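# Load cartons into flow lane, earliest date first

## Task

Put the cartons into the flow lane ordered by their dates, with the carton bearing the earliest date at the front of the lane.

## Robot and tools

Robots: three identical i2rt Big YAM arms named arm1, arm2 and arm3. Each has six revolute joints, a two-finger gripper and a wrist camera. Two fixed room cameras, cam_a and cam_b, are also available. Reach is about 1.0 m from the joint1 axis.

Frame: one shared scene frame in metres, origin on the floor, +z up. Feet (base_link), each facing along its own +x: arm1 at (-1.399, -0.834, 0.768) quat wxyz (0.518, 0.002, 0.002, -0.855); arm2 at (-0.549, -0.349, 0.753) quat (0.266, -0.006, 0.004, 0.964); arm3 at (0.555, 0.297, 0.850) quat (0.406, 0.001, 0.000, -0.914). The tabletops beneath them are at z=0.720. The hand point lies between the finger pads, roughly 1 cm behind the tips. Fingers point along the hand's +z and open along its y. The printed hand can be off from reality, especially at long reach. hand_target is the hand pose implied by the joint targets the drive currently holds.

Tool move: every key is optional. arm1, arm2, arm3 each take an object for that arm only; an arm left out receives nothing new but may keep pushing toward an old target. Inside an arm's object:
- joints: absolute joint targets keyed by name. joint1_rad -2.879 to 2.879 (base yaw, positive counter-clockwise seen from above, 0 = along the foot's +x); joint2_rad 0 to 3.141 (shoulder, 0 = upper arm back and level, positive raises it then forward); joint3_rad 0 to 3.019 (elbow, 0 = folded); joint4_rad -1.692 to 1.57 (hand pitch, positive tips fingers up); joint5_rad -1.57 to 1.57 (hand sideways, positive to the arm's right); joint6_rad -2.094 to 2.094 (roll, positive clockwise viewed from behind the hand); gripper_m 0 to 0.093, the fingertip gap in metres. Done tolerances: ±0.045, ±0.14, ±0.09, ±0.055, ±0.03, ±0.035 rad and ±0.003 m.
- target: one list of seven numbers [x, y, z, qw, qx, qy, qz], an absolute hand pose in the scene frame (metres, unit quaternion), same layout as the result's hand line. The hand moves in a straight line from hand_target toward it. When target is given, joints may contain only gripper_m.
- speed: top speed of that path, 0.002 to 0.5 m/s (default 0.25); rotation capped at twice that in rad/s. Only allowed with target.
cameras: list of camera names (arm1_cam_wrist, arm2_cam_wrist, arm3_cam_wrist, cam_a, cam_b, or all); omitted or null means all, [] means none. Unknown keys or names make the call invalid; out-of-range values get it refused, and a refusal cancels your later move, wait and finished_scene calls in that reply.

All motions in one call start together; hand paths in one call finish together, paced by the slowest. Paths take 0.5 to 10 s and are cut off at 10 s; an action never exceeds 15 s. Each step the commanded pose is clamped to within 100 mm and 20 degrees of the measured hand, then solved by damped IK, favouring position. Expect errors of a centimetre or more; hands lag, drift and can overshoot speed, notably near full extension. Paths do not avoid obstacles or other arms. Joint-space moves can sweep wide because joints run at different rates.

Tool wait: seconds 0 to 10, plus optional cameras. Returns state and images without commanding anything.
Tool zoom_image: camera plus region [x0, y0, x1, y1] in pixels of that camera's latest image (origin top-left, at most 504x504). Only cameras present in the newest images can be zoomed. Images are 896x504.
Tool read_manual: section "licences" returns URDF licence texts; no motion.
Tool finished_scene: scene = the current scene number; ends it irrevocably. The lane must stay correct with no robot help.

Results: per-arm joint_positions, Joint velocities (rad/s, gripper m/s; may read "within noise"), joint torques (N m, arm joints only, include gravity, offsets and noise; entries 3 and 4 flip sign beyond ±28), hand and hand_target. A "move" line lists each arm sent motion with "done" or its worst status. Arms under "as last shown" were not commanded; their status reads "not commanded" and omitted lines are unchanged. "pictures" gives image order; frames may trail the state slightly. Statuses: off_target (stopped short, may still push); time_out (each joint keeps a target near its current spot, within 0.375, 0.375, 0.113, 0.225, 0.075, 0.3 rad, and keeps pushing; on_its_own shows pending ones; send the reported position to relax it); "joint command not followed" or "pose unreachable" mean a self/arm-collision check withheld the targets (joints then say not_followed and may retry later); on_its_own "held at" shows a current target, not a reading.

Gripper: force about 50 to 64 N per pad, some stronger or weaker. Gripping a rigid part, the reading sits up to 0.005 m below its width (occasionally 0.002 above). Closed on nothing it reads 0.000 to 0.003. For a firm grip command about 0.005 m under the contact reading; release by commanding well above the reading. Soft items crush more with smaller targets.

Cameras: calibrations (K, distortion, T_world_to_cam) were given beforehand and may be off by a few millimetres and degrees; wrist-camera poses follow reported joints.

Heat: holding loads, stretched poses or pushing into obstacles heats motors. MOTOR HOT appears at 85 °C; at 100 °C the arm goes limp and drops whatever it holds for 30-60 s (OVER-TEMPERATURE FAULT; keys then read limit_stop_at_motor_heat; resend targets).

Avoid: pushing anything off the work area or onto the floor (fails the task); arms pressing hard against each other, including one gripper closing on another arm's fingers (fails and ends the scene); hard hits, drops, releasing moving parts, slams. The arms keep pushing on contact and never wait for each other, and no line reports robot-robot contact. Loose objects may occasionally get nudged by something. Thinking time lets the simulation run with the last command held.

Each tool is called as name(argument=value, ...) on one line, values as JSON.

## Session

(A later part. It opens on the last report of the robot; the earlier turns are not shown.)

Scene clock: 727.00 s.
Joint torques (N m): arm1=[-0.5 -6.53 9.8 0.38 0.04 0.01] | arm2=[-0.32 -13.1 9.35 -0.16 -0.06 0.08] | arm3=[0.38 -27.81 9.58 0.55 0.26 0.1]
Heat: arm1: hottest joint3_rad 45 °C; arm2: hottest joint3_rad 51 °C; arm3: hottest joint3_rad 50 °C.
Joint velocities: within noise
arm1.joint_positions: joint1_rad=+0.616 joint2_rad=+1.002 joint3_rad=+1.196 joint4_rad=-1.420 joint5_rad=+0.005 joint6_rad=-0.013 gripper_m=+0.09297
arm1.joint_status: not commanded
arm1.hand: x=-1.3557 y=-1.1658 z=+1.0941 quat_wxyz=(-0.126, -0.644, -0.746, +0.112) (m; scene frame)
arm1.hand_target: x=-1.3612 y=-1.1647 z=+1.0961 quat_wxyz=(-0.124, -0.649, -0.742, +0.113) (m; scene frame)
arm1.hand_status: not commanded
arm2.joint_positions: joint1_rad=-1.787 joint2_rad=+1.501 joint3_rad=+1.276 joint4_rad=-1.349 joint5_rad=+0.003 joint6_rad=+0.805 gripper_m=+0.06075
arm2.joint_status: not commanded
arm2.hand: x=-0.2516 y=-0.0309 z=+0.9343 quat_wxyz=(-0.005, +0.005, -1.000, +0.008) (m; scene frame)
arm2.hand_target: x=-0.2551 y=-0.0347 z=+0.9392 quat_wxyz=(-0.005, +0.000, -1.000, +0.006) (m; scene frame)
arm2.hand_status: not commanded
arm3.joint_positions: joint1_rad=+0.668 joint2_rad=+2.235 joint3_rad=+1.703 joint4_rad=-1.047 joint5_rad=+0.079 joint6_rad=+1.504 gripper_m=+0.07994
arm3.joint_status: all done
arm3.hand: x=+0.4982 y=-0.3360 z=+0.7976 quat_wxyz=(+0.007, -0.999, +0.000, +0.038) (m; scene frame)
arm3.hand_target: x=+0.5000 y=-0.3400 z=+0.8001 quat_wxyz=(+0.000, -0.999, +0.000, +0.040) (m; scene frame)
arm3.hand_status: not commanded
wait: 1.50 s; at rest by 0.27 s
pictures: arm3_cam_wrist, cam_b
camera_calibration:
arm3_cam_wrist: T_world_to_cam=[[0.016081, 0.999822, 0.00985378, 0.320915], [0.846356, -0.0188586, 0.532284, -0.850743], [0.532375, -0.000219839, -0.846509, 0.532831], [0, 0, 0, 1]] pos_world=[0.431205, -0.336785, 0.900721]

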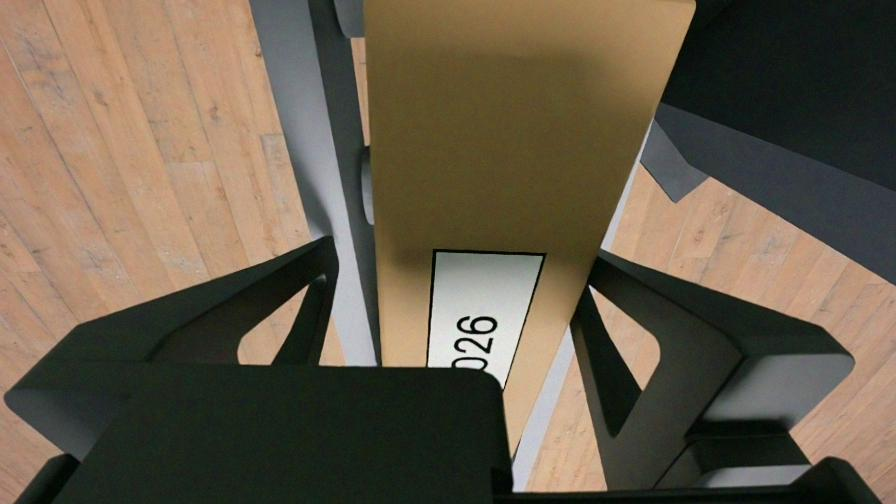

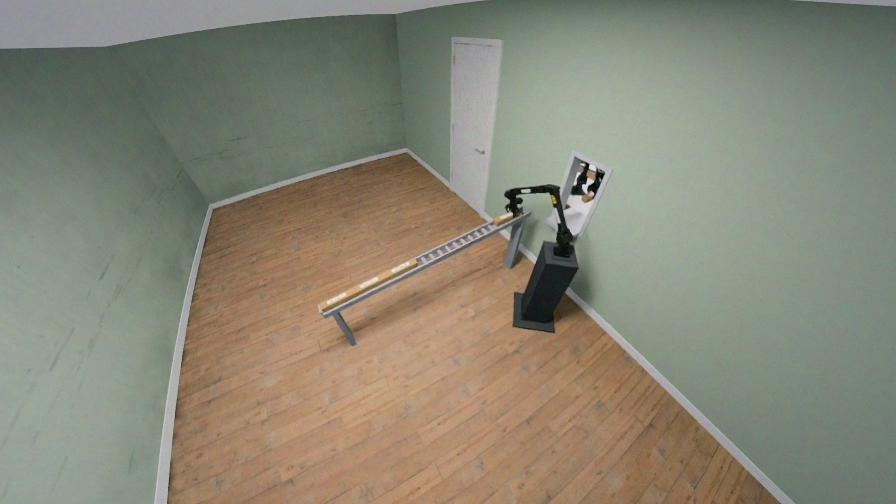

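move(arm3={"target": [0.50, -0.336, 0.93, 0, -0.9992, 0, 0.0401], "speed": 0.2}, arm2={"target": [-0.03, 0.0, 0.93, 0, 0, -1, 0], "speed": 0.25}, cameras=["arm3_cam_wrist"])

move(arm3={"target": [0.22, 0.02, 0.96, 0, -1, 0, 0], "speed": 0.25}, arm2={"target": [-0.03, 0.0, 0.80, 0, 0, -1, 0], "speed": 0.15}, cameras=["cam_b"])

move(arm2={"target": [-0.03, 0.0, 0.778, 0, 0, -1, 0], "speed": 0.05}, cameras=[])

move(arm2={"joints": {"gripper_m": 0.093}}, cameras=["cam_a"])

move(arm2={"target": [-0.03, 0.0, 0.92, 0, 0, -1, 0], "speed": 0.25}, cameras=["cam_b", "arm3_cam_wrist"])

Scene clock: 737.80 s.
Joint torques (N m): arm1=[-0.62 -6.48 9.77 0.4 0.04 0.01] | arm2=[-0.38 -19.14 15.58 -0.34 -0.09 -0.14] | arm3=[0.44 -26.7 14.23 -0.06 0.26 0.11]
Heat: arm1: hottest joint3_rad 45 °C; arm2: hottest joint3_rad 51 °C; arm3: hottest joint3_rad 49 °C.
move: arm2 off_target; arm3 off_target
Joint velocities: within noise
arm1: as last shown
arm2.joint_positions: joint1_rad=-2.015 joint2_rad=+1.996 joint3_rad=+1.869 joint4_rad=-1.499 joint5_rad=-0.012 joint6_rad=+0.596 gripper_m=+0.06075
arm2.joint_status: not commanded
arm2.hand: x=-0.0470 y=-0.0104 z=+0.9074 quat_wxyz=(+0.021, -0.005, -1.000, +0.016) (m; scene frame)
arm2.hand_target: x=-0.0315 y=-0.0009 z=+0.9302 quat_wxyz=(-0.001, +0.000, -1.000, +0.000) (m; scene frame)
arm2.hand_status: off_target (0.030 m and 3.1 deg from the pose sent, 0.224 m and 1.2 deg at the start)
arm3.joint_positions: joint1_rad=+0.668 joint2_rad=+2.081 joint3_rad=+1.763 joint4_rad=-1.285 joint5_rad=+0.079 joint6_rad=+1.504 gripper_m=+0.07994
arm3.joint_status: not commanded
arm3.hand: x=+0.4990 y=-0.3213 z=+0.9128 quat_wxyz=(+0.019, -0.999, +0.000, +0.037) (m; scene frame)
arm3.hand_target: x=+0.5001 y=-0.3352 z=+0.9302 quat_wxyz=(+0.000, -0.999, +0.000, +0.040) (m; scene frame)
arm3.hand_status: off_target (0.023 m and 2.2 deg from the pose sent, 0.133 m and 0.8 deg at the start)
pictures: arm3_cam_wrist
camera_calibration:
arm3_cam_wrist: T_world_to_cam=[[0.0159645, 0.999298, 0.0338866, 0.283045], [0.845494, -0.0315833, 0.53305, -0.916747], [0.533746, 0.020141, -0.845405, 0.634911], [0, 0, 0, 1]] pos_world=[0.431704, -0.324588, 1.01584]

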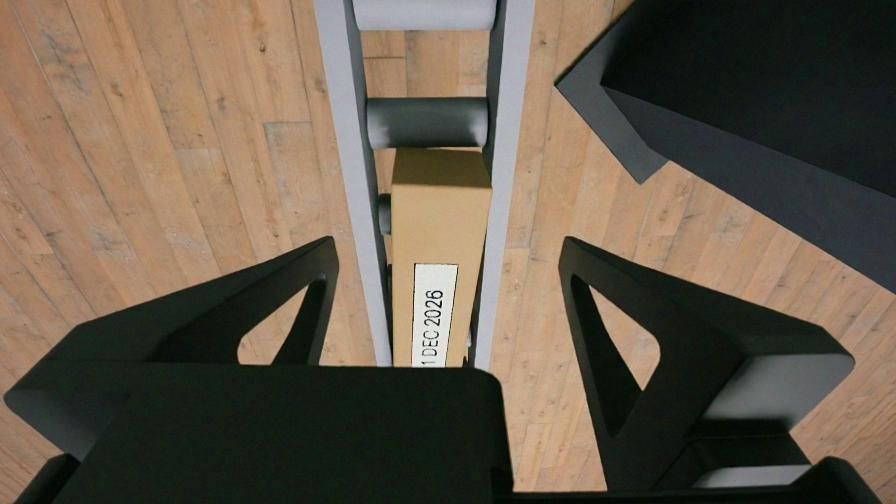

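Scene clock: 740.67 s.
Joint torques (N m): arm1=[-0.56 -6.59 9.78 0.39 0.04 0.01] | arm2=[-0.15 -20.07 9.32 0.59 -0.09 -0.1] | arm3=[0.15 -17.55 10.09 0.05 0 -0.03]
Heat: arm1: hottest joint3_rad 45 °C; arm2: hottest joint3_rad 51 °C; arm3: hottest joint3_rad 49 °C.
move: arm2 done; arm3 done
Joint velocities: within noise
arm1: as last shown
arm2.joint_positions: joint1_rad=-2.015 joint2_rad=+2.083 joint3_rad=+1.732 joint4_rad=-1.221 joint5_rad=-0.012 joint6_rad=+0.596 gripper_m=+0.06075
arm2.joint_status: not commanded
arm2.hand: x=-0.0298 y=-0.0007 z=+0.8042 quat_wxyz=(-0.001, -0.004, -1.000, +0.001) (m; scene frame)
arm2.hand_target: x=-0.0301 y=+0.0000 z=+0.8000 quat_wxyz=(+0.000, +0.000, -1.000, +0.000) (m; scene frame)
arm2.hand_status: done (0.004 m and 0.5 deg from the pose sent, 0.109 m and 3.1 deg at the start)
arm3.joint_positions: joint1_rad=-0.141 joint2_rad=+1.565 joint3_rad=+1.142 joint4_rad=-1.147 joint5_rad=+0.004 joint6_rad=+0.703 gripper_m=+0.07994
arm3.joint_status: not commanded
arm3.hand: x=+0.2189 y=+0.0188 z=+0.9564 quat_wxyz=(+0.001, -1.000, +0.004, +0.001) (m; scene frame)
arm3.hand_target: x=+0.2200 y=+0.0200 z=+0.9600 quat_wxyz=(+0.000, -1.000, +0.000, +0.000) (m; scene frame)
arm3.hand_status: done (0.004 m and 0.4 deg from the pose sent, 0.443 m and 4.8 deg at the start)
pictures: cam_b

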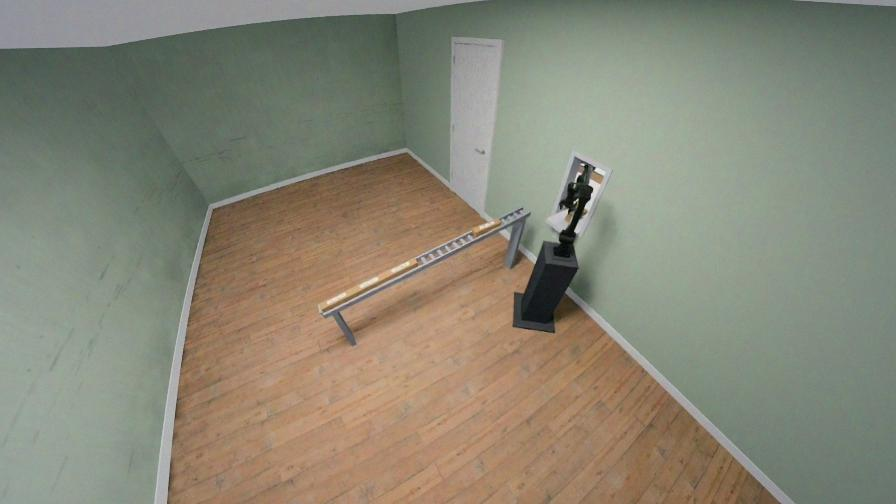

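Scene clock: 741.80 s.
Joint torques (N m): arm1=[-0.56 -6.59 9.78 0.38 0.04 0] | arm2=[-0.15 -20.31 8.92 0.65 -0.09 -0.03] | arm3=[0.03 -17.61 10.06 0.05 0 -0.02]
Heat: arm1: hottest joint3_rad 45 °C; arm2: hottest joint3_rad 51 °C; arm3: hottest joint3_rad 48 °C.
move: arm2 done
Joint velocities: within noise
arm1, arm3: as last shown
arm2.joint_positions: joint1_rad=-2.015 joint2_rad=+2.102 joint3_rad=+1.709 joint4_rad=-1.174 joint5_rad=-0.012 joint6_rad=+0.596 gripper_m=+0.06075
arm2.joint_status: not commanded
arm2.hand: x=-0.0289 y=-0.0005 z=+0.7841 quat_wxyz=(-0.003, -0.004, -1.000, +0.000) (m; scene frame)
arm2.hand_target: x=-0.0301 y=+0.0000 z=+0.7780 quat_wxyz=(+0.000, +0.000, -1.000, +0.000) (m; scene frame)
arm2.hand_status: done (0.006 m and 0.6 deg from the pose sent, 0.026 m and 0.5 deg at the start)
arm3.hand: x=+0.2189 y=+0.0188 z=+0.9564 quat_wxyz=(+0.001, -1.000, +0.003, +0.001) (m; scene frame)
arm3.hand_target: x=+0.2199 y=+0.0200 z=+0.9600 quat_wxyz=(+0.000, -1.000, +0.000, +0.000) (m; scene frame)
pictures: none
No camera images: "cameras" was empty.

Scene clock: 742.47 s.
Joint torques (N m): arm1=[-0.56 -6.53 9.78 0.39 0.04 0] | arm2=[-0.21 -19.31 8.98 0.57 -0.05 -0.09] | arm3=[0.15 -17.49 10.06 0.05 0 -0.03]
Heat: arm1: hottest joint3_rad 45 °C; arm2: hottest joint3_rad 51 °C; arm3: hottest joint3_rad 48 °C.
move: arm2 done
Joint velocities: within noise
arm1, arm3: as last shown
arm2.joint_positions: joint1_rad=-2.015 joint2_rad=+2.102 joint3_rad=+1.709 joint4_rad=-1.174 joint5_rad=-0.013 joint6_rad=+0.596 gripper_m=+0.09287
arm2.joint_status: all done
arm2.hand: x=-0.0290 y=-0.0003 z=+0.7841 quat_wxyz=(-0.002, -0.004, -1.000, -0.001) (m; scene frame)
arm2.hand_target: x=-0.0301 y=+0.0000 z=+0.7780 quat_wxyz=(+0.000, +0.000, -1.000, +0.000) (m; scene frame)
arm2.hand_status: not commanded
arm3.joint_positions: joint1_rad=-0.141 joint2_rad=+1.565 joint3_rad=+1.142 joint4_rad=-1.147 joint5_rad=+0.004 joint6_rad=+0.702 gripper_m=+0.07994
pictures: cam_a

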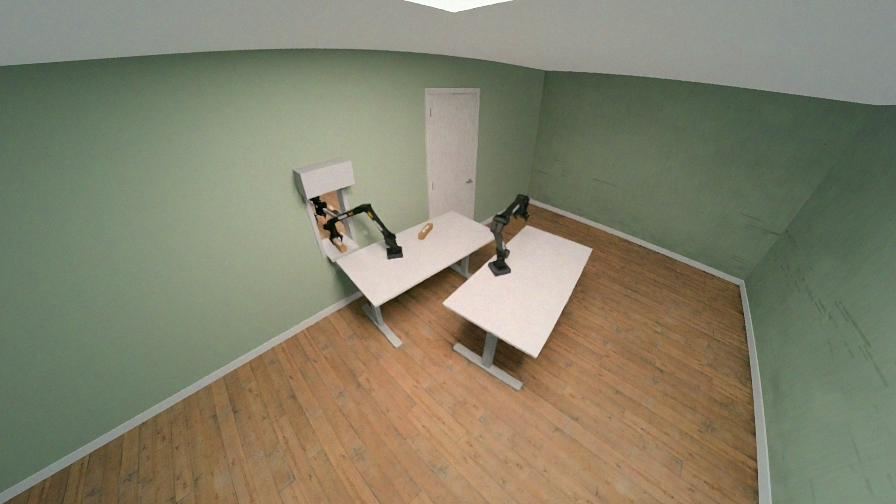

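Scene clock: 743.93 s.
Joint torques (N m): arm1=[-0.56 -6.59 9.77 0.39 0.04 0.01] | arm2=[-0.38 -17.44 13.96 -0.12 -0.05 -0.11] | arm3=[0.03 -17.67 10.07 0.09 0 -0.02]
Heat: arm1: hottest joint3_rad 45 °C; arm2: hottest joint3_rad 51 °C; arm3: hottest joint3_rad 48 °C.
move: arm2 off_target
Joint velocities: within noise
arm1, arm3: as last shown
arm2.joint_positions: joint1_rad=-2.015 joint2_rad=+1.984 joint3_rad=+1.874 joint4_rad=-1.478 joint5_rad=-0.013 joint6_rad=+0.596 gripper_m=+0.09294
arm2.joint_status: not commanded
arm2.hand: x=-0.0422 y=-0.0067 z=+0.9159 quat_wxyz=(+0.006, -0.004, -1.000, +0.005) (m; scene frame)
arm2.hand_target: x=-0.0306 y=-0.0003 z=+0.9200 quat_wxyz=(+0.000, +0.000, -1.000, +0.000) (m; scene frame)
arm2.hand_status: off_target (0.015 m and 1.0 deg from the pose sent, 0.136 m and 0.6 deg at the start)
pictures: arm3_cam_wrist, cam_b
camera_calibration:
arm3_cam_wrist: T_world_to_cam=[[0.0221878, 0.999754, -0.00039289, -0.0223899], [0.803906, -0.0176077, 0.594495, -0.742387], [0.594342, -0.0135064, -0.804099, 0.762206], [0, 0, 0, 1]] pos_world=[0.144295, 0.0196073, 1.05423]

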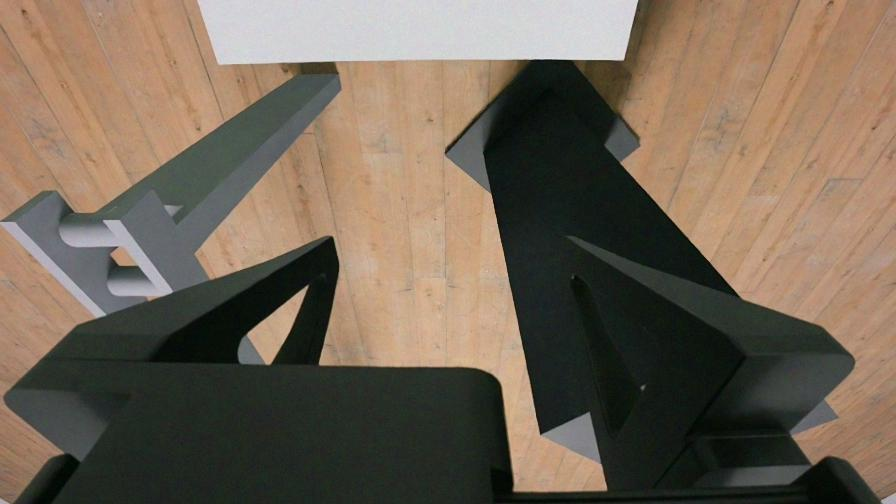

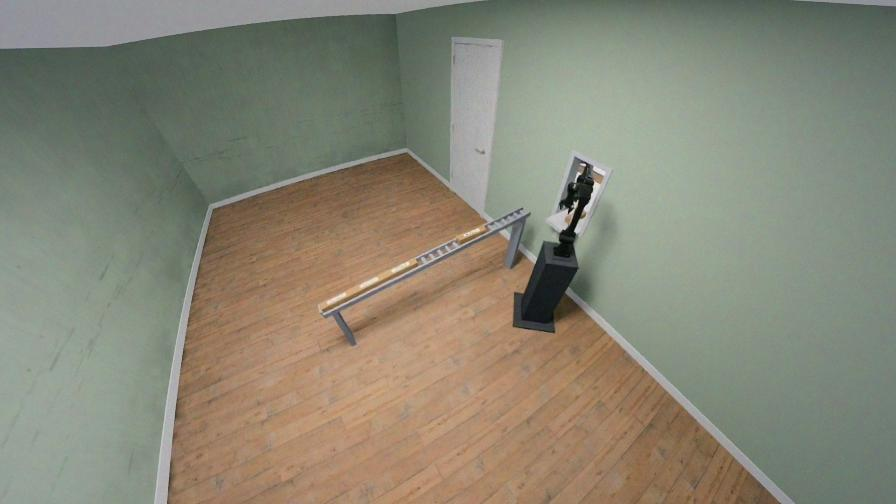

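move(arm2={"target": [-0.20, -0.115, 0.92, 0, 0, -1, 0], "speed": 0.3}, arm3={"joints": {"gripper_m": 0.093}}, cameras=[])

move(arm2={"joints": {"joint1_rad": 2.236, "joint2_rad": 1.384, "joint3_rad": 1.3325, "joint4_rad": -1.15, "joint5_rad": 0, "joint6_rad": 0}}, arm3={"target": [-0.068, 0.002, 0.87, 0, -1, 0, 0], "speed": 0.25}, cameras=["arm3_cam_wrist", "arm2_cam_wrist"])

Scene clock: 752.73 s.
Joint torques (N m): arm1=[-0.5 -6.59 9.78 0.39 0.05 0.01] | arm2=[-0.62 -11.05 8.59 0.7 -0.05 -0.12] | arm3=[0.03 -17.73 10.02 0.1 -0.02 -0.02]
Heat: arm1: hottest joint3_rad 45 °C; arm2: hottest joint3_rad 51 °C; arm3: hottest joint3_rad 48 °C.
move: arm2 done; arm3 done
Joint velocities: within noise
arm1: as last shown
arm2.joint_positions: joint1_rad=-2.015 joint2_rad=+1.473 joint3_rad=+1.218 joint4_rad=-1.312 joint5_rad=-0.013 joint6_rad=+0.592 gripper_m=+0.09294
arm2.joint_status: not commanded
arm2.hand: x=-0.1993 y=-0.1112 z=+0.9256 quat_wxyz=(-0.003, -0.002, -1.000, -0.001) (m; scene frame)
arm2.hand_target: x=-0.2001 y=-0.1150 z=+0.9200 quat_wxyz=(+0.000, +0.000, -1.000, +0.000) (m; scene frame)
arm2.hand_status: done (0.007 m and 0.4 deg from the pose sent, 0.191 m and 1.0 deg at the start)
arm3.joint_positions: joint1_rad=-0.141 joint2_rad=+1.565 joint3_rad=+1.142 joint4_rad=-1.147 joint5_rad=+0.004 joint6_rad=+0.702 gripper_m=+0.09291
arm3.joint_status: all done
arm3.hand: x=+0.2189 y=+0.0188 z=+0.9564 quat_wxyz=(+0.001, -1.000, +0.003, +0.001) (m; scene frame)
arm3.hand_target: x=+0.2199 y=+0.0200 z=+0.9600 quat_wxyz=(+0.000, -1.000, +0.000, +0.000) (m; scene frame)
arm3.hand_status: not commanded
pictures: none
No camera images: "cameras" was empty.

Scene clock: 755.57 s.
Joint torques (N m): arm1=[-0.62 -6.53 9.78 0.38 0.04 0.01] | arm2=[0.21 -10.99 13.74 0.57 0.02 -0.11] | arm3=[-0.09 -26.46 14.79 0.01 -0.03 -0.03]
Heat: arm1: hottest joint3_rad 45 °C; arm2: hottest joint3_rad 52 °C; arm3: hottest joint3_rad 48 °C.
move: arm2 done; arm3 off_target
Joint velocities: within noise
arm1: as last shown
arm2.joint_positions: joint1_rad=+2.232 joint2_rad=+1.389 joint3_rad=+1.294 joint4_rad=-1.141 joint5_rad=-0.001 joint6_rad=+0.009 gripper_m=+0.09303
arm2.joint_status: all done
arm2.hand: x=-0.4929 y=-0.8239 z=+1.0058 quat_wxyz=(+0.133, +0.657, +0.734, -0.111) (m; scene frame)
arm2.hand_target: x=-0.4904 y=-0.8307 z=+1.0255 quat_wxyz=(+0.145, +0.650, +0.736, -0.123) (m; scene frame)
arm2.hand_status: not commanded
arm3.joint_positions: joint1_rad=-0.390 joint2_rad=+2.250 joint3_rad=+1.956 joint4_rad=-1.279 joint5_rad=+0.003 joint6_rad=+0.452 gripper_m=+0.09291
arm3.joint_status: not commanded
arm3.hand: x=-0.0570 y=+0.0057 z=+0.8749 quat_wxyz=(+0.002, -1.000, +0.003, -0.001) (m; scene frame)
arm3.hand_target: x=-0.0675 y=+0.0021 z=+0.8702 quat_wxyz=(+0.000, -1.000, +0.000, +0.001) (m; scene frame)
arm3.hand_status: off_target (0.013 m and 0.4 deg from the pose sent, 0.300 m and 0.4 deg at the start)
pictures: arm2_cam_wrist, arm3_cam_wrist
camera_calibration:
arm2_cam_wrist: T_world_to_cam=[[-0.993542, -0.11345, 0.00196113, -0.587092], [-0.109333, 0.961828, 0.250866, 0.494204], [-0.030347, 0.249032, -0.96802, 1.28672], [0, 0, 0, 1]] pos_world=[-0.49022, -0.862379, 1.12274]
arm3_cam_wrist: T_world_to_cam=[[0.0214978, 0.999768, 0.00166255, -0.00508511], [0.801617, -0.0182307, 0.59756, -0.475094], [0.597451, -0.0115135, -0.801823, 0.858578], [0, 0, 0, 1]] pos_world=[-0.132006, 0.00630785, 0.972333]

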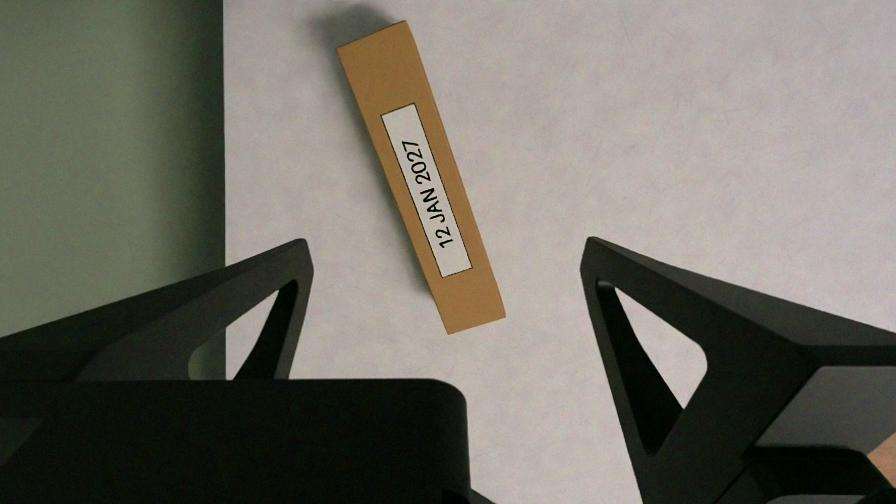

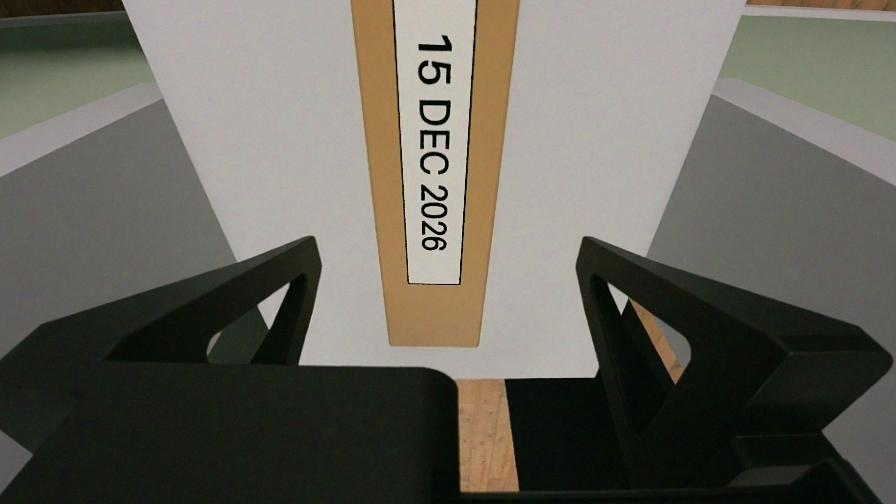

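move(arm2={"target": [-0.4795, -0.8258, 0.84, 0, 0.5314, 0.8471, 0], "speed": 0.25}, arm3={"target": [-0.070, -0.005, 0.752, 0, -1, 0, 0], "speed": 0.12}, cameras=["arm3_cam_wrist", "arm2_cam_wrist", "cam_b"])

Scene clock: 766.23 s.
Joint torques (N m): arm1=[-0.56 -6.53 9.78 0.4 0.04 0.01] | arm2=[0.73 -12.16 8.75 0.75 0.03 -0.12] | arm3=[0.38 -27.52 10.62 0.79 -0.01 0.07]
Heat: arm1: hottest joint3_rad 45 °C; arm2: hottest joint3_rad 53 °C; arm3: hottest joint3_rad 49 °C.
move: arm2 done; arm3 off_target
Joint velocities: within noise
arm1.joint_positions: joint1_rad=+0.616 joint2_rad=+1.002 joint3_rad=+1.196 joint4_rad=-1.420 joint5_rad=+0.005 joint6_rad=-0.013 gripper_m=+0.09297
arm1.joint_status: not commanded
arm1.hand: x=-1.3557 y=-1.1658 z=+1.0941 quat_wxyz=(-0.126, -0.644, -0.746, +0.112) (m; scene frame)
arm1.hand_target: x=-1.3612 y=-1.1647 z=+1.0961 quat_wxyz=(-0.124, -0.649, -0.742, +0.113) (m; scene frame)
arm1.hand_status: not commanded
arm2.joint_positions: joint1_rad=+2.248 joint2_rad=+1.702 joint3_rad=+1.263 joint4_rad=-1.135 joint5_rad=+0.006 joint6_rad=-0.290 gripper_m=+0.09303
arm2.joint_status: not commanded
arm2.hand: x=-0.4844 y=-0.8270 z=+0.8478 quat_wxyz=(+0.004, +0.541, +0.841, -0.003) (m; scene frame)
arm2.hand_target: x=-0.4796 y=-0.8257 z=+0.8401 quat_wxyz=(+0.000, +0.531, +0.847, +0.000) (m; scene frame)
arm2.hand_status: done (0.009 m and 1.4 deg from the pose sent, 0.166 m and 27.7 deg at the start)
arm3.joint_positions: joint1_rad=-0.390 joint2_rad=+2.405 joint3_rad=+1.949 joint4_rad=-1.101 joint5_rad=+0.003 joint6_rad=+0.452 gripper_m=+0.09291
arm3.joint_status: not commanded
arm3.hand: x=-0.0718 y=-0.0014 z=+0.7694 quat_wxyz=(-0.001, -1.000, +0.003, +0.006) (m; scene frame)
arm3.hand_target: x=-0.0695 y=-0.0048 z=+0.7523 quat_wxyz=(+0.000, -1.000, +0.000, +0.000) (m; scene frame)
arm3.hand_status: off_target (0.018 m and 0.8 deg from the pose sent, 0.124 m and 0.4 deg at the start)
pictures: arm2_cam_wrist, arm3_cam_wrist, cam_b
camera_calibration:
arm2_cam_wrist: T_world_to_cam=[[-0.907677, -0.419453, 0.0134538, -0.799882], [-0.34122, 0.756289, 0.558208, -0.00509612], [-0.244317, 0.502082, -0.829592, 1.12315], [0, 0, 0, 1]] pos_world=[-0.453369, -0.895572, 0.945362]
arm3_cam_wrist: T_world_to_cam=[[0.0210072, 0.999765, -0.00536688, 0.00790293], [0.809948, -0.0138712, 0.586338, -0.391179], [0.586125, -0.0166642, -0.810049, 0.78835], [0, 0, 0, 1]] pos_world=[-0.145403, -0.000189966, 0.868008]

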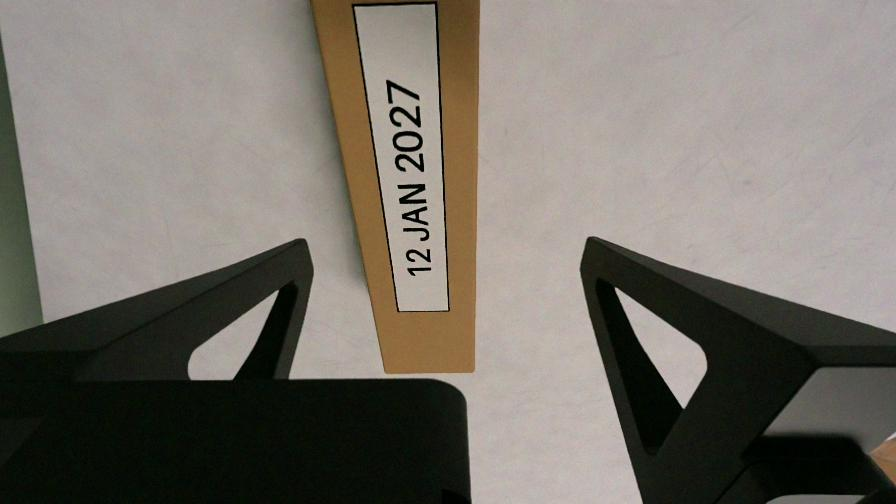

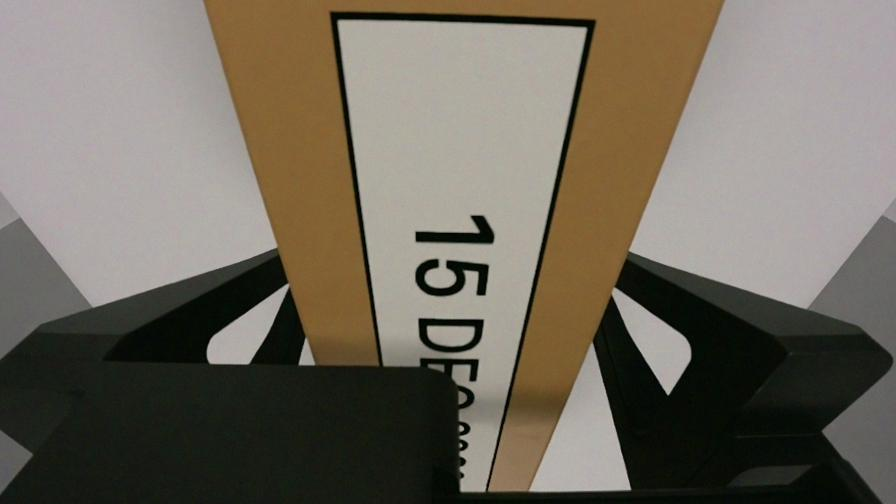

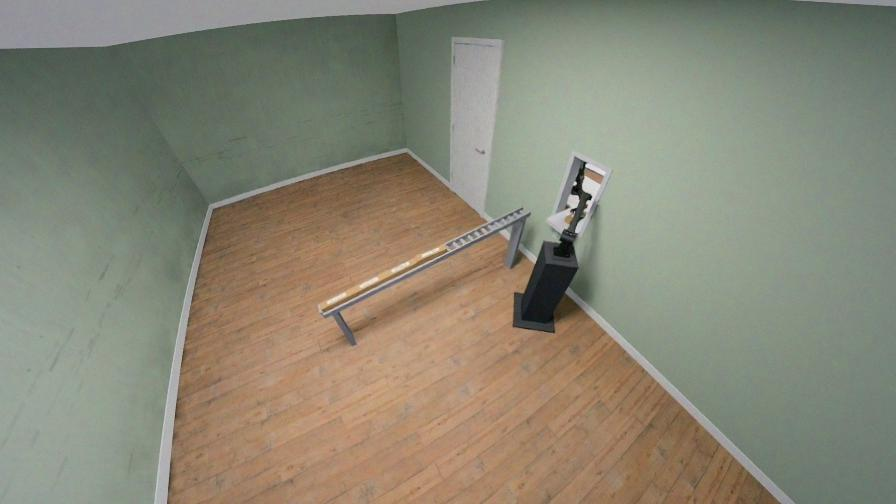

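move(arm2={"target": [-0.467, -0.820, 0.765, 0, 0.5314, 0.8471, 0], "speed": 0.1}, arm3={"joints": {"gripper_m": 0.04}}, cameras=["arm2_cam_wrist"])

move(arm2={"target": [-0.467, -0.820, 0.745, 0, 0.5314, 0.8471, 0], "speed": 0.05}, arm3={"target": [-0.06, 0.0, 0.96, 0, -1, 0, 0], "speed": 0.25}, cameras=["arm3_cam_wrist", "arm2_cam_wrist"])

Scene clock: 777.27 s.
Joint torques (N m): arm1=[-0.62 -6.53 9.78 0.38 0.04 0] | arm2=[0.67 -13.51 7.5 0.75 0.02 0.08] | arm3=[0.5 -27.52 10.61 0.77 0 0.04]
Heat: arm1: hottest joint3_rad 45 °C; arm2: hottest joint3_rad 52 °C; arm3: hottest joint3_rad 48 °C.
move: arm2 off_target; arm3 off_target
Joint velocities: within noise
arm1: as last shown
arm2.joint_positions: joint1_rad=+2.274 joint2_rad=+1.790 joint3_rad=+1.170 joint4_rad=-0.945 joint5_rad=+0.006 joint6_rad=-0.286 gripper_m=+0.09303
arm2.joint_status: not commanded
arm2.hand: x=-0.4714 y=-0.8254 z=+0.7770 quat_wxyz=(+0.007, +0.531, +0.847, -0.007) (m; scene frame)
arm2.hand_target: x=-0.4672 y=-0.8198 z=+0.7653 quat_wxyz=(+0.000, +0.531, +0.847, +0.000) (m; scene frame)
arm2.hand_status: off_target (0.014 m and 1.1 deg from the pose sent, 0.085 m and 1.4 deg at the start)
arm3.joint_positions: joint1_rad=-0.390 joint2_rad=+2.405 joint3_rad=+1.949 joint4_rad=-1.101 joint5_rad=+0.003 joint6_rad=+0.452 gripper_m=+0.05836
arm3.joint_status: gripper_m off_target (ended at +0.05839, target +0.04000)
arm3.hand: x=-0.0717 y=-0.0015 z=+0.7694 quat_wxyz=(-0.001, -1.000, +0.003, +0.006) (m; scene frame)
arm3.hand_target: x=-0.0695 y=-0.0048 z=+0.7523 quat_wxyz=(+0.000, -1.000, +0.000, +0.000) (m; scene frame)
arm3.hand_status: not commanded
pictures: arm2_cam_wrist
camera_calibration:
arm2_cam_wrist: T_world_to_cam=[[-0.898248, -0.439165, 0.0168614, -0.800976], [-0.358598, 0.754562, 0.549585, 0.0347375], [-0.254081, 0.487617, -0.835268, 1.05457], [0, 0, 0, 1]] pos_world=[-0.439073, -0.892196, 0.875259]

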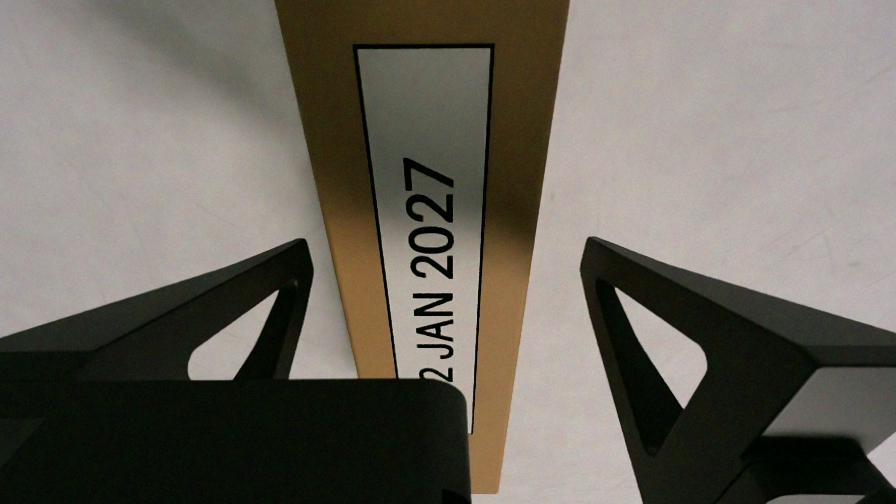

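Scene clock: 779.00 s.
Joint torques (N m): arm1=[-0.56 -6.53 9.78 0.4 0.04 0.01] | arm2=[0.67 -12.81 7.04 0.76 0.02 0.09] | arm3=[0.5 -29.16 16.16 -0.09 0 0.05]
Heat: arm1: hottest joint3_rad 45 °C; arm2: hottest joint3_rad 52 °C; arm3: hottest joint3_rad 48 °C.
move: arm2 off_target; arm3 off_target
Joint velocities: within noise
arm1: as last shown
arm2.joint_positions: joint1_rad=+2.274 joint2_rad=+1.819 joint3_rad=+1.156 joint4_rad=-0.895 joint5_rad=+0.006 joint6_rad=-0.286 gripper_m=+0.09303
arm2.joint_status: not commanded
arm2.hand: x=-0.4709 y=-0.8274 z=+0.7590 quat_wxyz=(+0.009, +0.531, +0.847, -0.009) (m; scene frame)
arm2.hand_target: x=-0.4672 y=-0.8198 z=+0.7454 quat_wxyz=(+0.000, +0.531, +0.847, +0.000) (m; scene frame)
arm2.hand_status: off_target (0.016 m and 1.4 deg from the pose sent, 0.033 m and 1.1 deg at the start)
arm3.joint_positions: joint1_rad=-0.390 joint2_rad=+2.205 joint3_rad=+2.044 joint4_rad=-1.458 joint5_rad=+0.003 joint6_rad=+0.452 gripper_m=+0.05836
arm3.joint_status: not commanded
arm3.hand: x=-0.0468 y=+0.0105 z=+0.9370 quat_wxyz=(+0.012, -1.000, +0.003, -0.022) (m; scene frame)
arm3.hand_target: x=-0.0588 y=+0.0005 z=+0.9602 quat_wxyz=(+0.000, -1.000, +0.000, +0.000) (m; scene frame)
arm3.hand_status: off_target (0.029 m and 2.9 deg from the pose sent, 0.191 m and 0.8 deg at the start; pose on its path clipped on 5 of 52 steps)
pictures: arm2_cam_wrist, arm3_cam_wrist
camera_calibration:
arm2_cam_wrist: T_world_to_cam=[[-0.89829, -0.439021, 0.0183164, -0.802119], [-0.359071, 0.757451, 0.545286, 0.0516968], [-0.253266, 0.483248, -0.83805, 1.03962], [0, 0, 0, 1]] pos_world=[-0.438672, -0.8937, 0.857757]
arm3_cam_wrist: T_world_to_cam=[[0.0209186, 0.999543, 0.0218329, -0.0290831], [0.77586, -0.0300025, 0.630191, -0.552028], [0.630558, 0.00375658, -0.776133, 0.879732], [0, 0, 0, 1]] pos_world=[-0.125817, 0.00920277, 1.03131]

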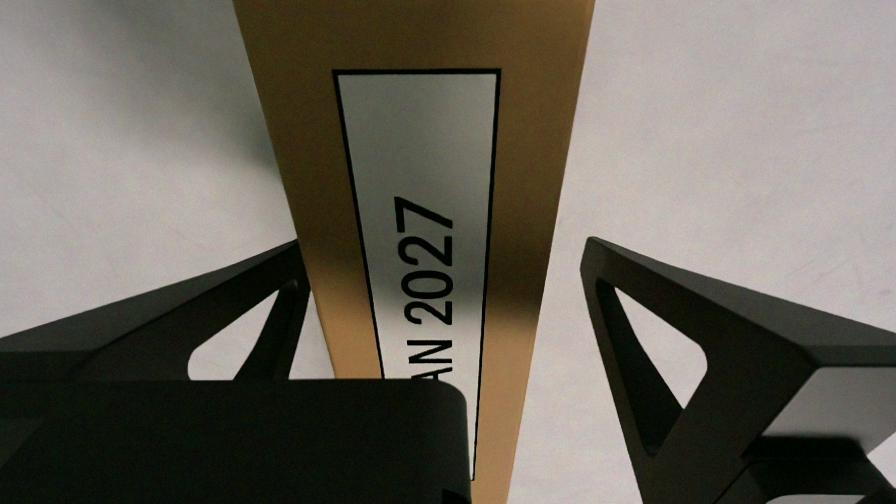

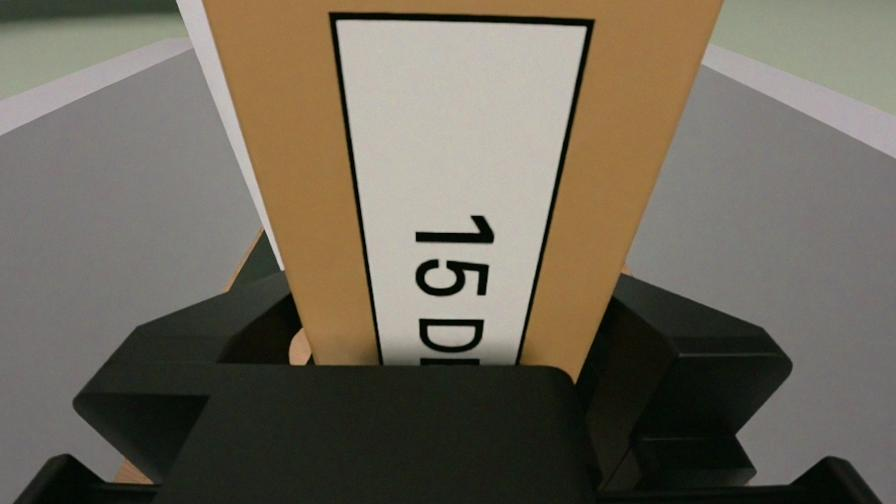

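move(arm3={"target": [0.22, 0.01, 0.97, 0, -1, 0, 0], "speed": 0.3}, arm2={"joints": {"gripper_m": 0.04}}, cameras=[])

move(arm3={"target": [0.50, -0.35, 0.87, 0, -0.9992, 0, 0.0401], "speed": 0.3}, arm2={"target": [-0.469, -0.812, 0.93, 0, 0.5314, 0.8471, 0], "speed": 0.25}, cameras=["arm3_cam_wrist"])

move(arm3={"target": [0.50, -0.345, 0.83, 0, -0.9992, 0, 0.0401], "speed": 0.1}, arm2={"joints": {"joint1_rad": -1.788, "joint2_rad": 1.4835, "joint3_rad": 1.2706, "joint4_rad": -1.358, "joint5_rad": 0, "joint6_rad": 0.815}}, cameras=["arm3_cam_wrist", "cam_b"])

Scene clock: 788.07 s.
Joint torques (N m): arm1=[-0.56 -6.53 9.78 0.39 0.04 0] | arm2=[0.56 -12.86 7.02 0.76 0.05 0.09] | arm3=[0.91 -19.37 10.11 0.62 0.19 0.17]
Heat: arm1: hottest joint3_rad 45 °C; arm2: hottest joint3_rad 51 °C; arm3: hottest joint3_rad 49 °C.
move: arm2 off_target; arm3 off_target
Joint velocities: within noise
arm1: as last shown
arm2.joint_positions: joint1_rad=+2.276 joint2_rad=+1.819 joint3_rad=+1.156 joint4_rad=-0.895 joint5_rad=+0.005 joint6_rad=-0.285 gripper_m=+0.06062
arm2.joint_status: gripper_m off_target (ended at +0.06065, target +0.04000)
arm2.hand: x=-0.4701 y=-0.8272 z=+0.7590 quat_wxyz=(+0.009, +0.531, +0.847, -0.008) (m; scene frame)
arm2.hand_target: x=-0.4673 y=-0.8198 z=+0.7454 quat_wxyz=(+0.000, +0.532, +0.847, +0.000) (m; scene frame)
arm2.hand_status: not commanded
arm3.joint_positions: joint1_rad=-0.131 joint2_rad=+1.585 joint3_rad=+1.175 joint4_rad=-1.194 joint5_rad=-0.002 joint6_rad=+0.703 gripper_m=+0.05836
arm3.joint_status: not commanded
arm3.hand: x=+0.2212 y=+0.0138 z=+0.9597 quat_wxyz=(+0.010, -1.000, -0.002, -0.014) (m; scene frame)
arm3.hand_target: x=+0.2201 y=+0.0100 z=+0.9701 quat_wxyz=(+0.000, -1.000, +0.000, +0.000) (m; scene frame)
arm3.hand_status: off_target (0.011 m and 2.0 deg from the pose sent, 0.269 m and 2.9 deg at the start)
pictures: none
No camera images: "cameras" was empty.

Scene clock: 790.70 s.
Joint torques (N m): arm1=[-0.56 -6.53 9.77 0.4 0.04 0.01] | arm2=[0.67 -13.74 14.82 -0.31 -0.02 0.09] | arm3=[-0.32 -26.34 15.1 -0.13 0.28 0.15]
Heat: arm1: hottest joint3_rad 45 °C; arm2: hottest joint3_rad 51 °C; arm3: hottest joint3_rad 49 °C.
move: arm2 off_target; arm3 off_target
Joint velocities: within noise
arm1: as last shown
arm2.joint_positions: joint1_rad=+2.277 joint2_rad=+1.613 joint3_rad=+1.298 joint4_rad=-1.335 joint5_rad=+0.006 joint6_rad=-0.285 gripper_m=+0.06062
arm2.joint_status: not commanded
arm2.hand: x=-0.4769 y=-0.7906 z=+0.9015 quat_wxyz=(-0.021, +0.530, +0.847, +0.025) (m; scene frame)
arm2.hand_target: x=-0.4693 y=-0.8102 z=+0.9303 quat_wxyz=(+0.001, +0.531, +0.847, +0.000) (m; scene frame)
arm2.hand_status: off_target (0.037 m and 3.8 deg from the pose sent, 0.172 m and 1.4 deg at the start)
arm3.joint_positions: joint1_rad=+0.678 joint2_rad=+2.157 joint3_rad=+1.738 joint4_rad=-1.182 joint5_rad=+0.079 joint6_rad=+1.500 gripper_m=+0.05836
arm3.joint_status: not commanded
arm3.hand: x=+0.5053 y=-0.3303 z=+0.8580 quat_wxyz=(+0.017, -0.999, -0.008, +0.037) (m; scene frame)
arm3.hand_target: x=+0.4999 y=-0.3489 z=+0.8704 quat_wxyz=(+0.000, -0.999, +0.000, +0.040) (m; scene frame)
arm3.hand_status: off_target (0.024 m and 2.2 deg from the pose sent, 0.467 m and 6.3 deg at the start)
pictures: arm3_cam_wrist
camera_calibration:
arm3_cam_wrist: T_world_to_cam=[[0.0011358, 0.999504, 0.0314628, 0.303468], [0.845648, -0.017753, 0.533445, -0.889018], [0.533739, 0.0260006, -0.845249, 0.587096], [0, 0, 0, 1]] pos_world=[0.438095, -0.334365, 0.960937]

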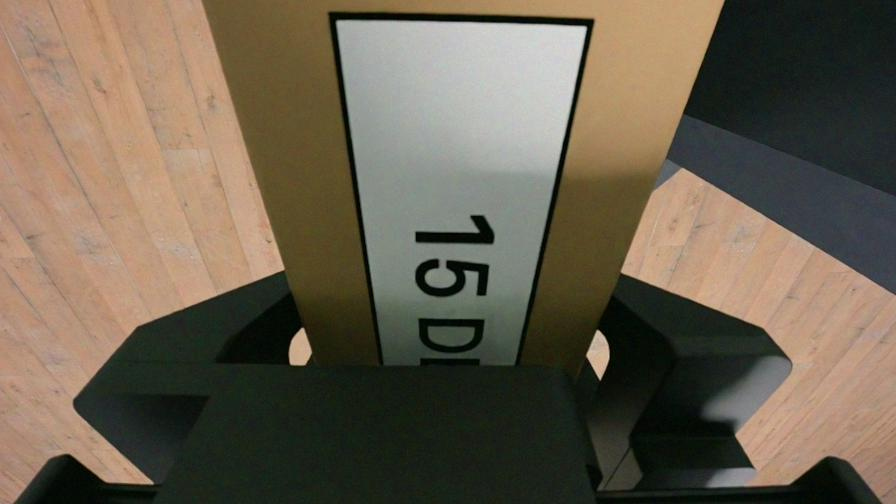

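Scene clock: 793.57 s.
Joint torques (N m): arm1=[-0.62 -6.59 9.8 0.36 0.03 0.01] | arm2=[-0.32 -13.04 9.33 -0.17 -0.04 0.08] | arm3=[-0.5 -26.99 10.29 0.57 0.29 0.14]
Heat: arm1: hottest joint3_rad 45 °C; arm2: hottest joint3_rad 51 °C; arm3: hottest joint3_rad 48 °C.
move: arm2 done; arm3 done
Joint velocities: within noise
arm1: as last shown
arm2.joint_positions: joint1_rad=-1.786 joint2_rad=+1.500 joint3_rad=+1.276 joint4_rad=-1.349 joint5_rad=+0.002 joint6_rad=+0.806 gripper_m=+0.06068
arm2.joint_status: all done
arm2.hand: x=-0.2520 y=-0.0307 z=+0.9346 quat_wxyz=(-0.005, +0.005, -1.000, +0.007) (m; scene frame)
arm2.hand_target: x=-0.2551 y=-0.0347 z=+0.9392 quat_wxyz=(-0.005, +0.000, -1.000, +0.006) (m; scene frame)
arm2.hand_status: not commanded
arm3.joint_positions: joint1_rad=+0.678 joint2_rad=+2.197 joint3_rad=+1.738 joint4_rad=-1.113 joint5_rad=+0.079 joint6_rad=+1.500 gripper_m=+0.05836
arm3.joint_status: not commanded
arm3.hand: x=+0.5047 y=-0.3417 z=+0.8329 quat_wxyz=(+0.003, -0.999, -0.007, +0.038) (m; scene frame)
arm3.hand_target: x=+0.4999 y=-0.3449 z=+0.8301 quat_wxyz=(+0.000, -0.999, +0.000, +0.040) (m; scene frame)
arm3.hand_status: done (0.006 m and 0.9 deg from the pose sent, 0.032 m and 2.2 deg at the start)
pictures: arm3_cam_wrist, cam_b
camera_calibration:
arm3_cam_wrist: T_world_to_cam=[[0.00120724, 0.999994, 0.00331304, 0.33923], [0.846496, -0.00278577, 0.532388, -0.86984], [0.532394, 0.00216176, -0.846494, 0.560132], [0, 0, 0, 1]] pos_world=[0.437695, -0.342862, 0.936116]

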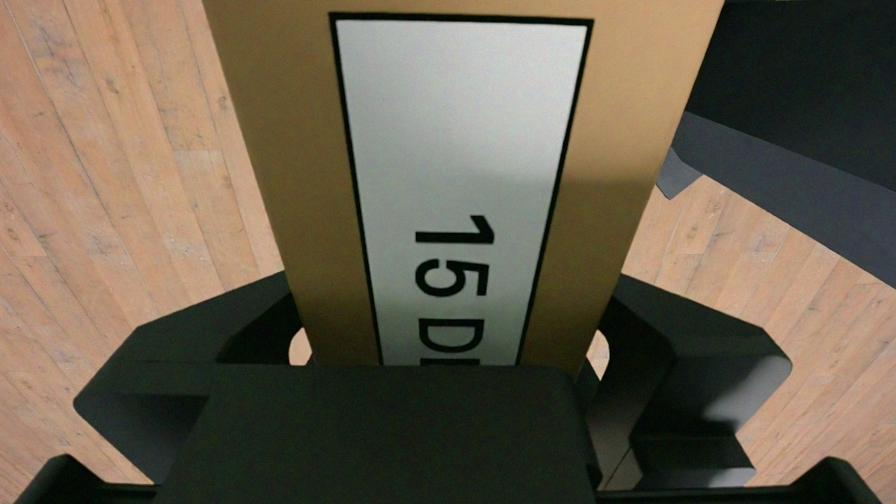

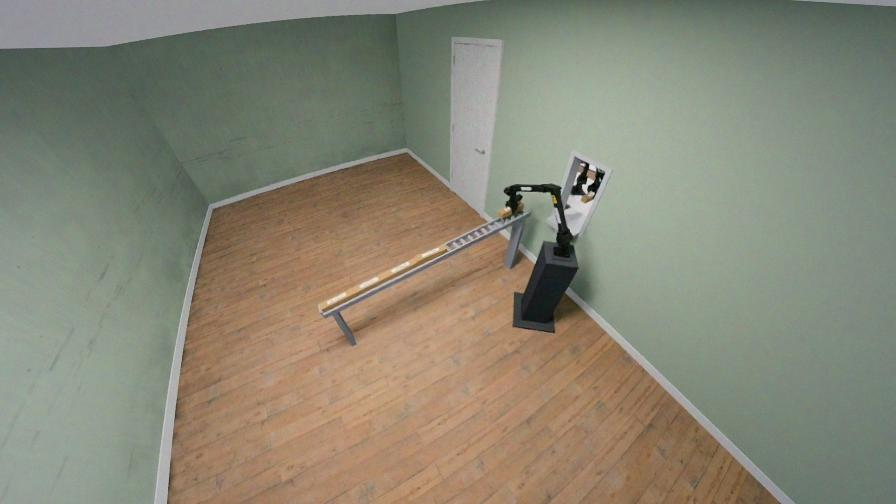

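move(arm3={"target": [0.50, -0.337, 0.805, 0, -0.9992, 0, 0.0401], "speed": 0.05}, arm2={"target": [-0.03, 0.0, 0.93, 0, 0, -1, 0], "speed": 0.25}, cameras=["cam_b"])

move(arm3={"target": [0.50, -0.337, 0.793, 0, -0.9992, 0, 0.0401], "speed": 0.05}, arm2={"target": [-0.03, 0.0, 0.80, 0, 0, -1, 0], "speed": 0.15}, cameras=["cam_b"])

zoom_image(camera="cam_b", region=[490, 180, 560, 240])

Scene clock: 798.67 s.
Joint torques (N m): arm1=[-0.56 -6.48 9.8 0.39 0.04 0.01] | arm2=[-0.32 -18.9 15.61 -0.21 -0.08 -0.11] | arm3=[-0.56 -26.52 9.76 0.59 0.3 0.15]
Heat: arm1: hottest joint3_rad 45 °C; arm2: hottest joint3_rad 52 °C; arm3: hottest joint3_rad 48 °C.
move: arm2 off_target; arm3 done
Joint velocities: within noise
arm1: as last shown
arm2.joint_positions: joint1_rad=-2.015 joint2_rad=+1.996 joint3_rad=+1.870 joint4_rad=-1.499 joint5_rad=-0.012 joint6_rad=+0.596 gripper_m=+0.06067
arm2.joint_status: not commanded
arm2.hand: x=-0.0470 y=-0.0103 z=+0.9076 quat_wxyz=(+0.021, -0.005, -1.000, +0.016) (m; scene frame)
arm2.hand_target: x=-0.0315 y=-0.0009 z=+0.9302 quat_wxyz=(-0.001, +0.000, -1.000, +0.000) (m; scene frame)
arm2.hand_status: off_target (0.030 m and 3.1 deg from the pose sent, 0.224 m and 1.2 deg at the start)
arm3.joint_positions: joint1_rad=+0.678 joint2_rad=+2.206 joint3_rad=+1.690 joint4_rad=-1.050 joint5_rad=+0.079 joint6_rad=+1.500 gripper_m=+0.05836
arm3.joint_status: not commanded
arm3.hand: x=+0.5051 y=-0.3354 z=+0.8111 quat_wxyz=(+0.000, -0.999, -0.007, +0.039) (m; scene frame)
arm3.hand_target: x=+0.4999 y=-0.3369 z=+0.8050 quat_wxyz=(+0.000, -0.999, +0.000, +0.040) (m; scene frame)
arm3.hand_status: done (0.008 m and 0.8 deg from the pose sent, 0.029 m and 0.9 deg at the start)
pictures: cam_b

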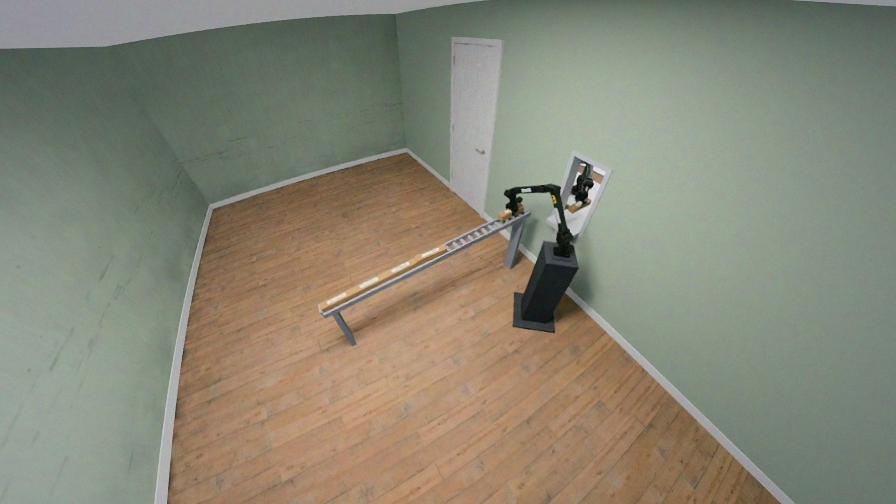

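Scene clock: 800.30 s.
Joint torques (N m): arm1=[-0.56 -6.59 9.8 0.39 0.04 0.01] | arm2=[-0.15 -19.72 9.42 0.61 -0.08 -0.09] | arm3=[-0.56 -26.23 9.57 0.62 0.29 0.13]
Heat: arm1: hottest joint3_rad 45 °C; arm2: hottest joint3_rad 52 °C; arm3: hottest joint3_rad 47 °C.
move: arm2 done; arm3 done
Joint velocities: within noise
arm1: as last shown
arm2.joint_positions: joint1_rad=-2.015 joint2_rad=+2.089 joint3_rad=+1.729 joint4_rad=-1.221 joint5_rad=-0.012 joint6_rad=+0.596 gripper_m=+0.06067
arm2.joint_status: not commanded
arm2.hand: x=-0.0313 y=-0.0017 z=+0.7992 quat_wxyz=(+0.003, -0.004, -1.000, +0.004) (m; scene frame)
arm2.hand_target: x=-0.0301 y=+0.0001 z=+0.8001 quat_wxyz=(+0.000, +0.000, -1.000, +0.000) (m; scene frame)
arm2.hand_status: done (0.002 m and 0.7 deg from the pose sent, 0.109 m and 3.1 deg at the start)
arm3.joint_positions: joint1_rad=+0.678 joint2_rad=+2.221 joint3_rad=+1.685 joint4_rad=-1.028 joint5_rad=+0.079 joint6_rad=+1.500 gripper_m=+0.05836
arm3.joint_status: not commanded
arm3.hand: x=+0.5051 y=-0.3359 z=+0.8001 quat_wxyz=(-0.001, -0.999, -0.007, +0.039) (m; scene frame)
arm3.hand_target: x=+0.4999 y=-0.3368 z=+0.7931 quat_wxyz=(+0.000, -0.999, +0.000, +0.040) (m; scene frame)
arm3.hand_status: done (0.009 m and 0.8 deg from the pose sent, 0.019 m and 0.8 deg at the start)
pictures: cam_b

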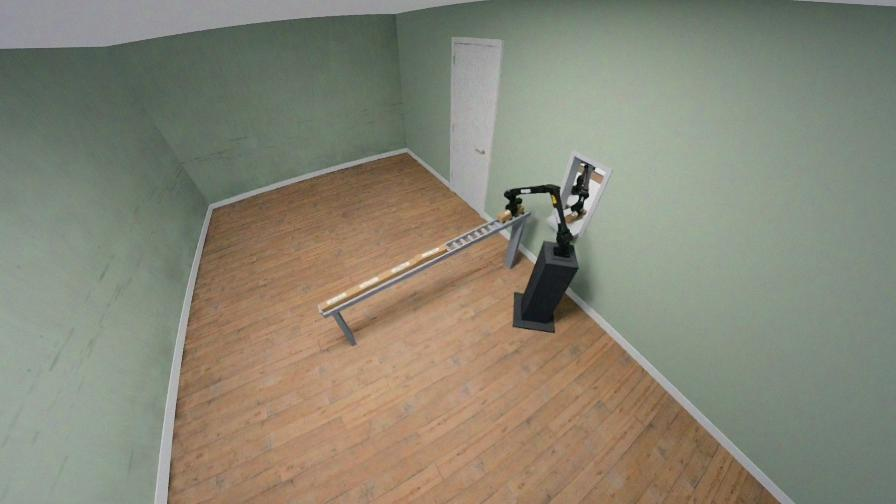

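Scaled by 7.200 from the camera's 896x504 image, which has a finer 1280x720 frame.

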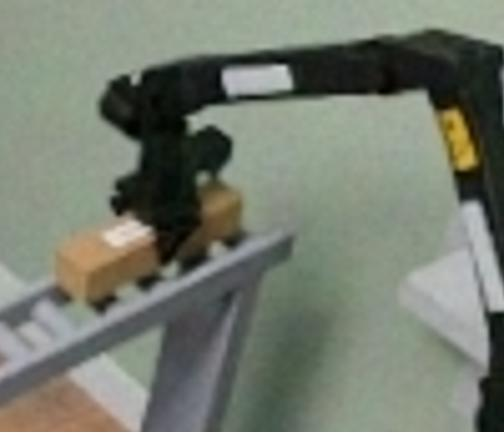

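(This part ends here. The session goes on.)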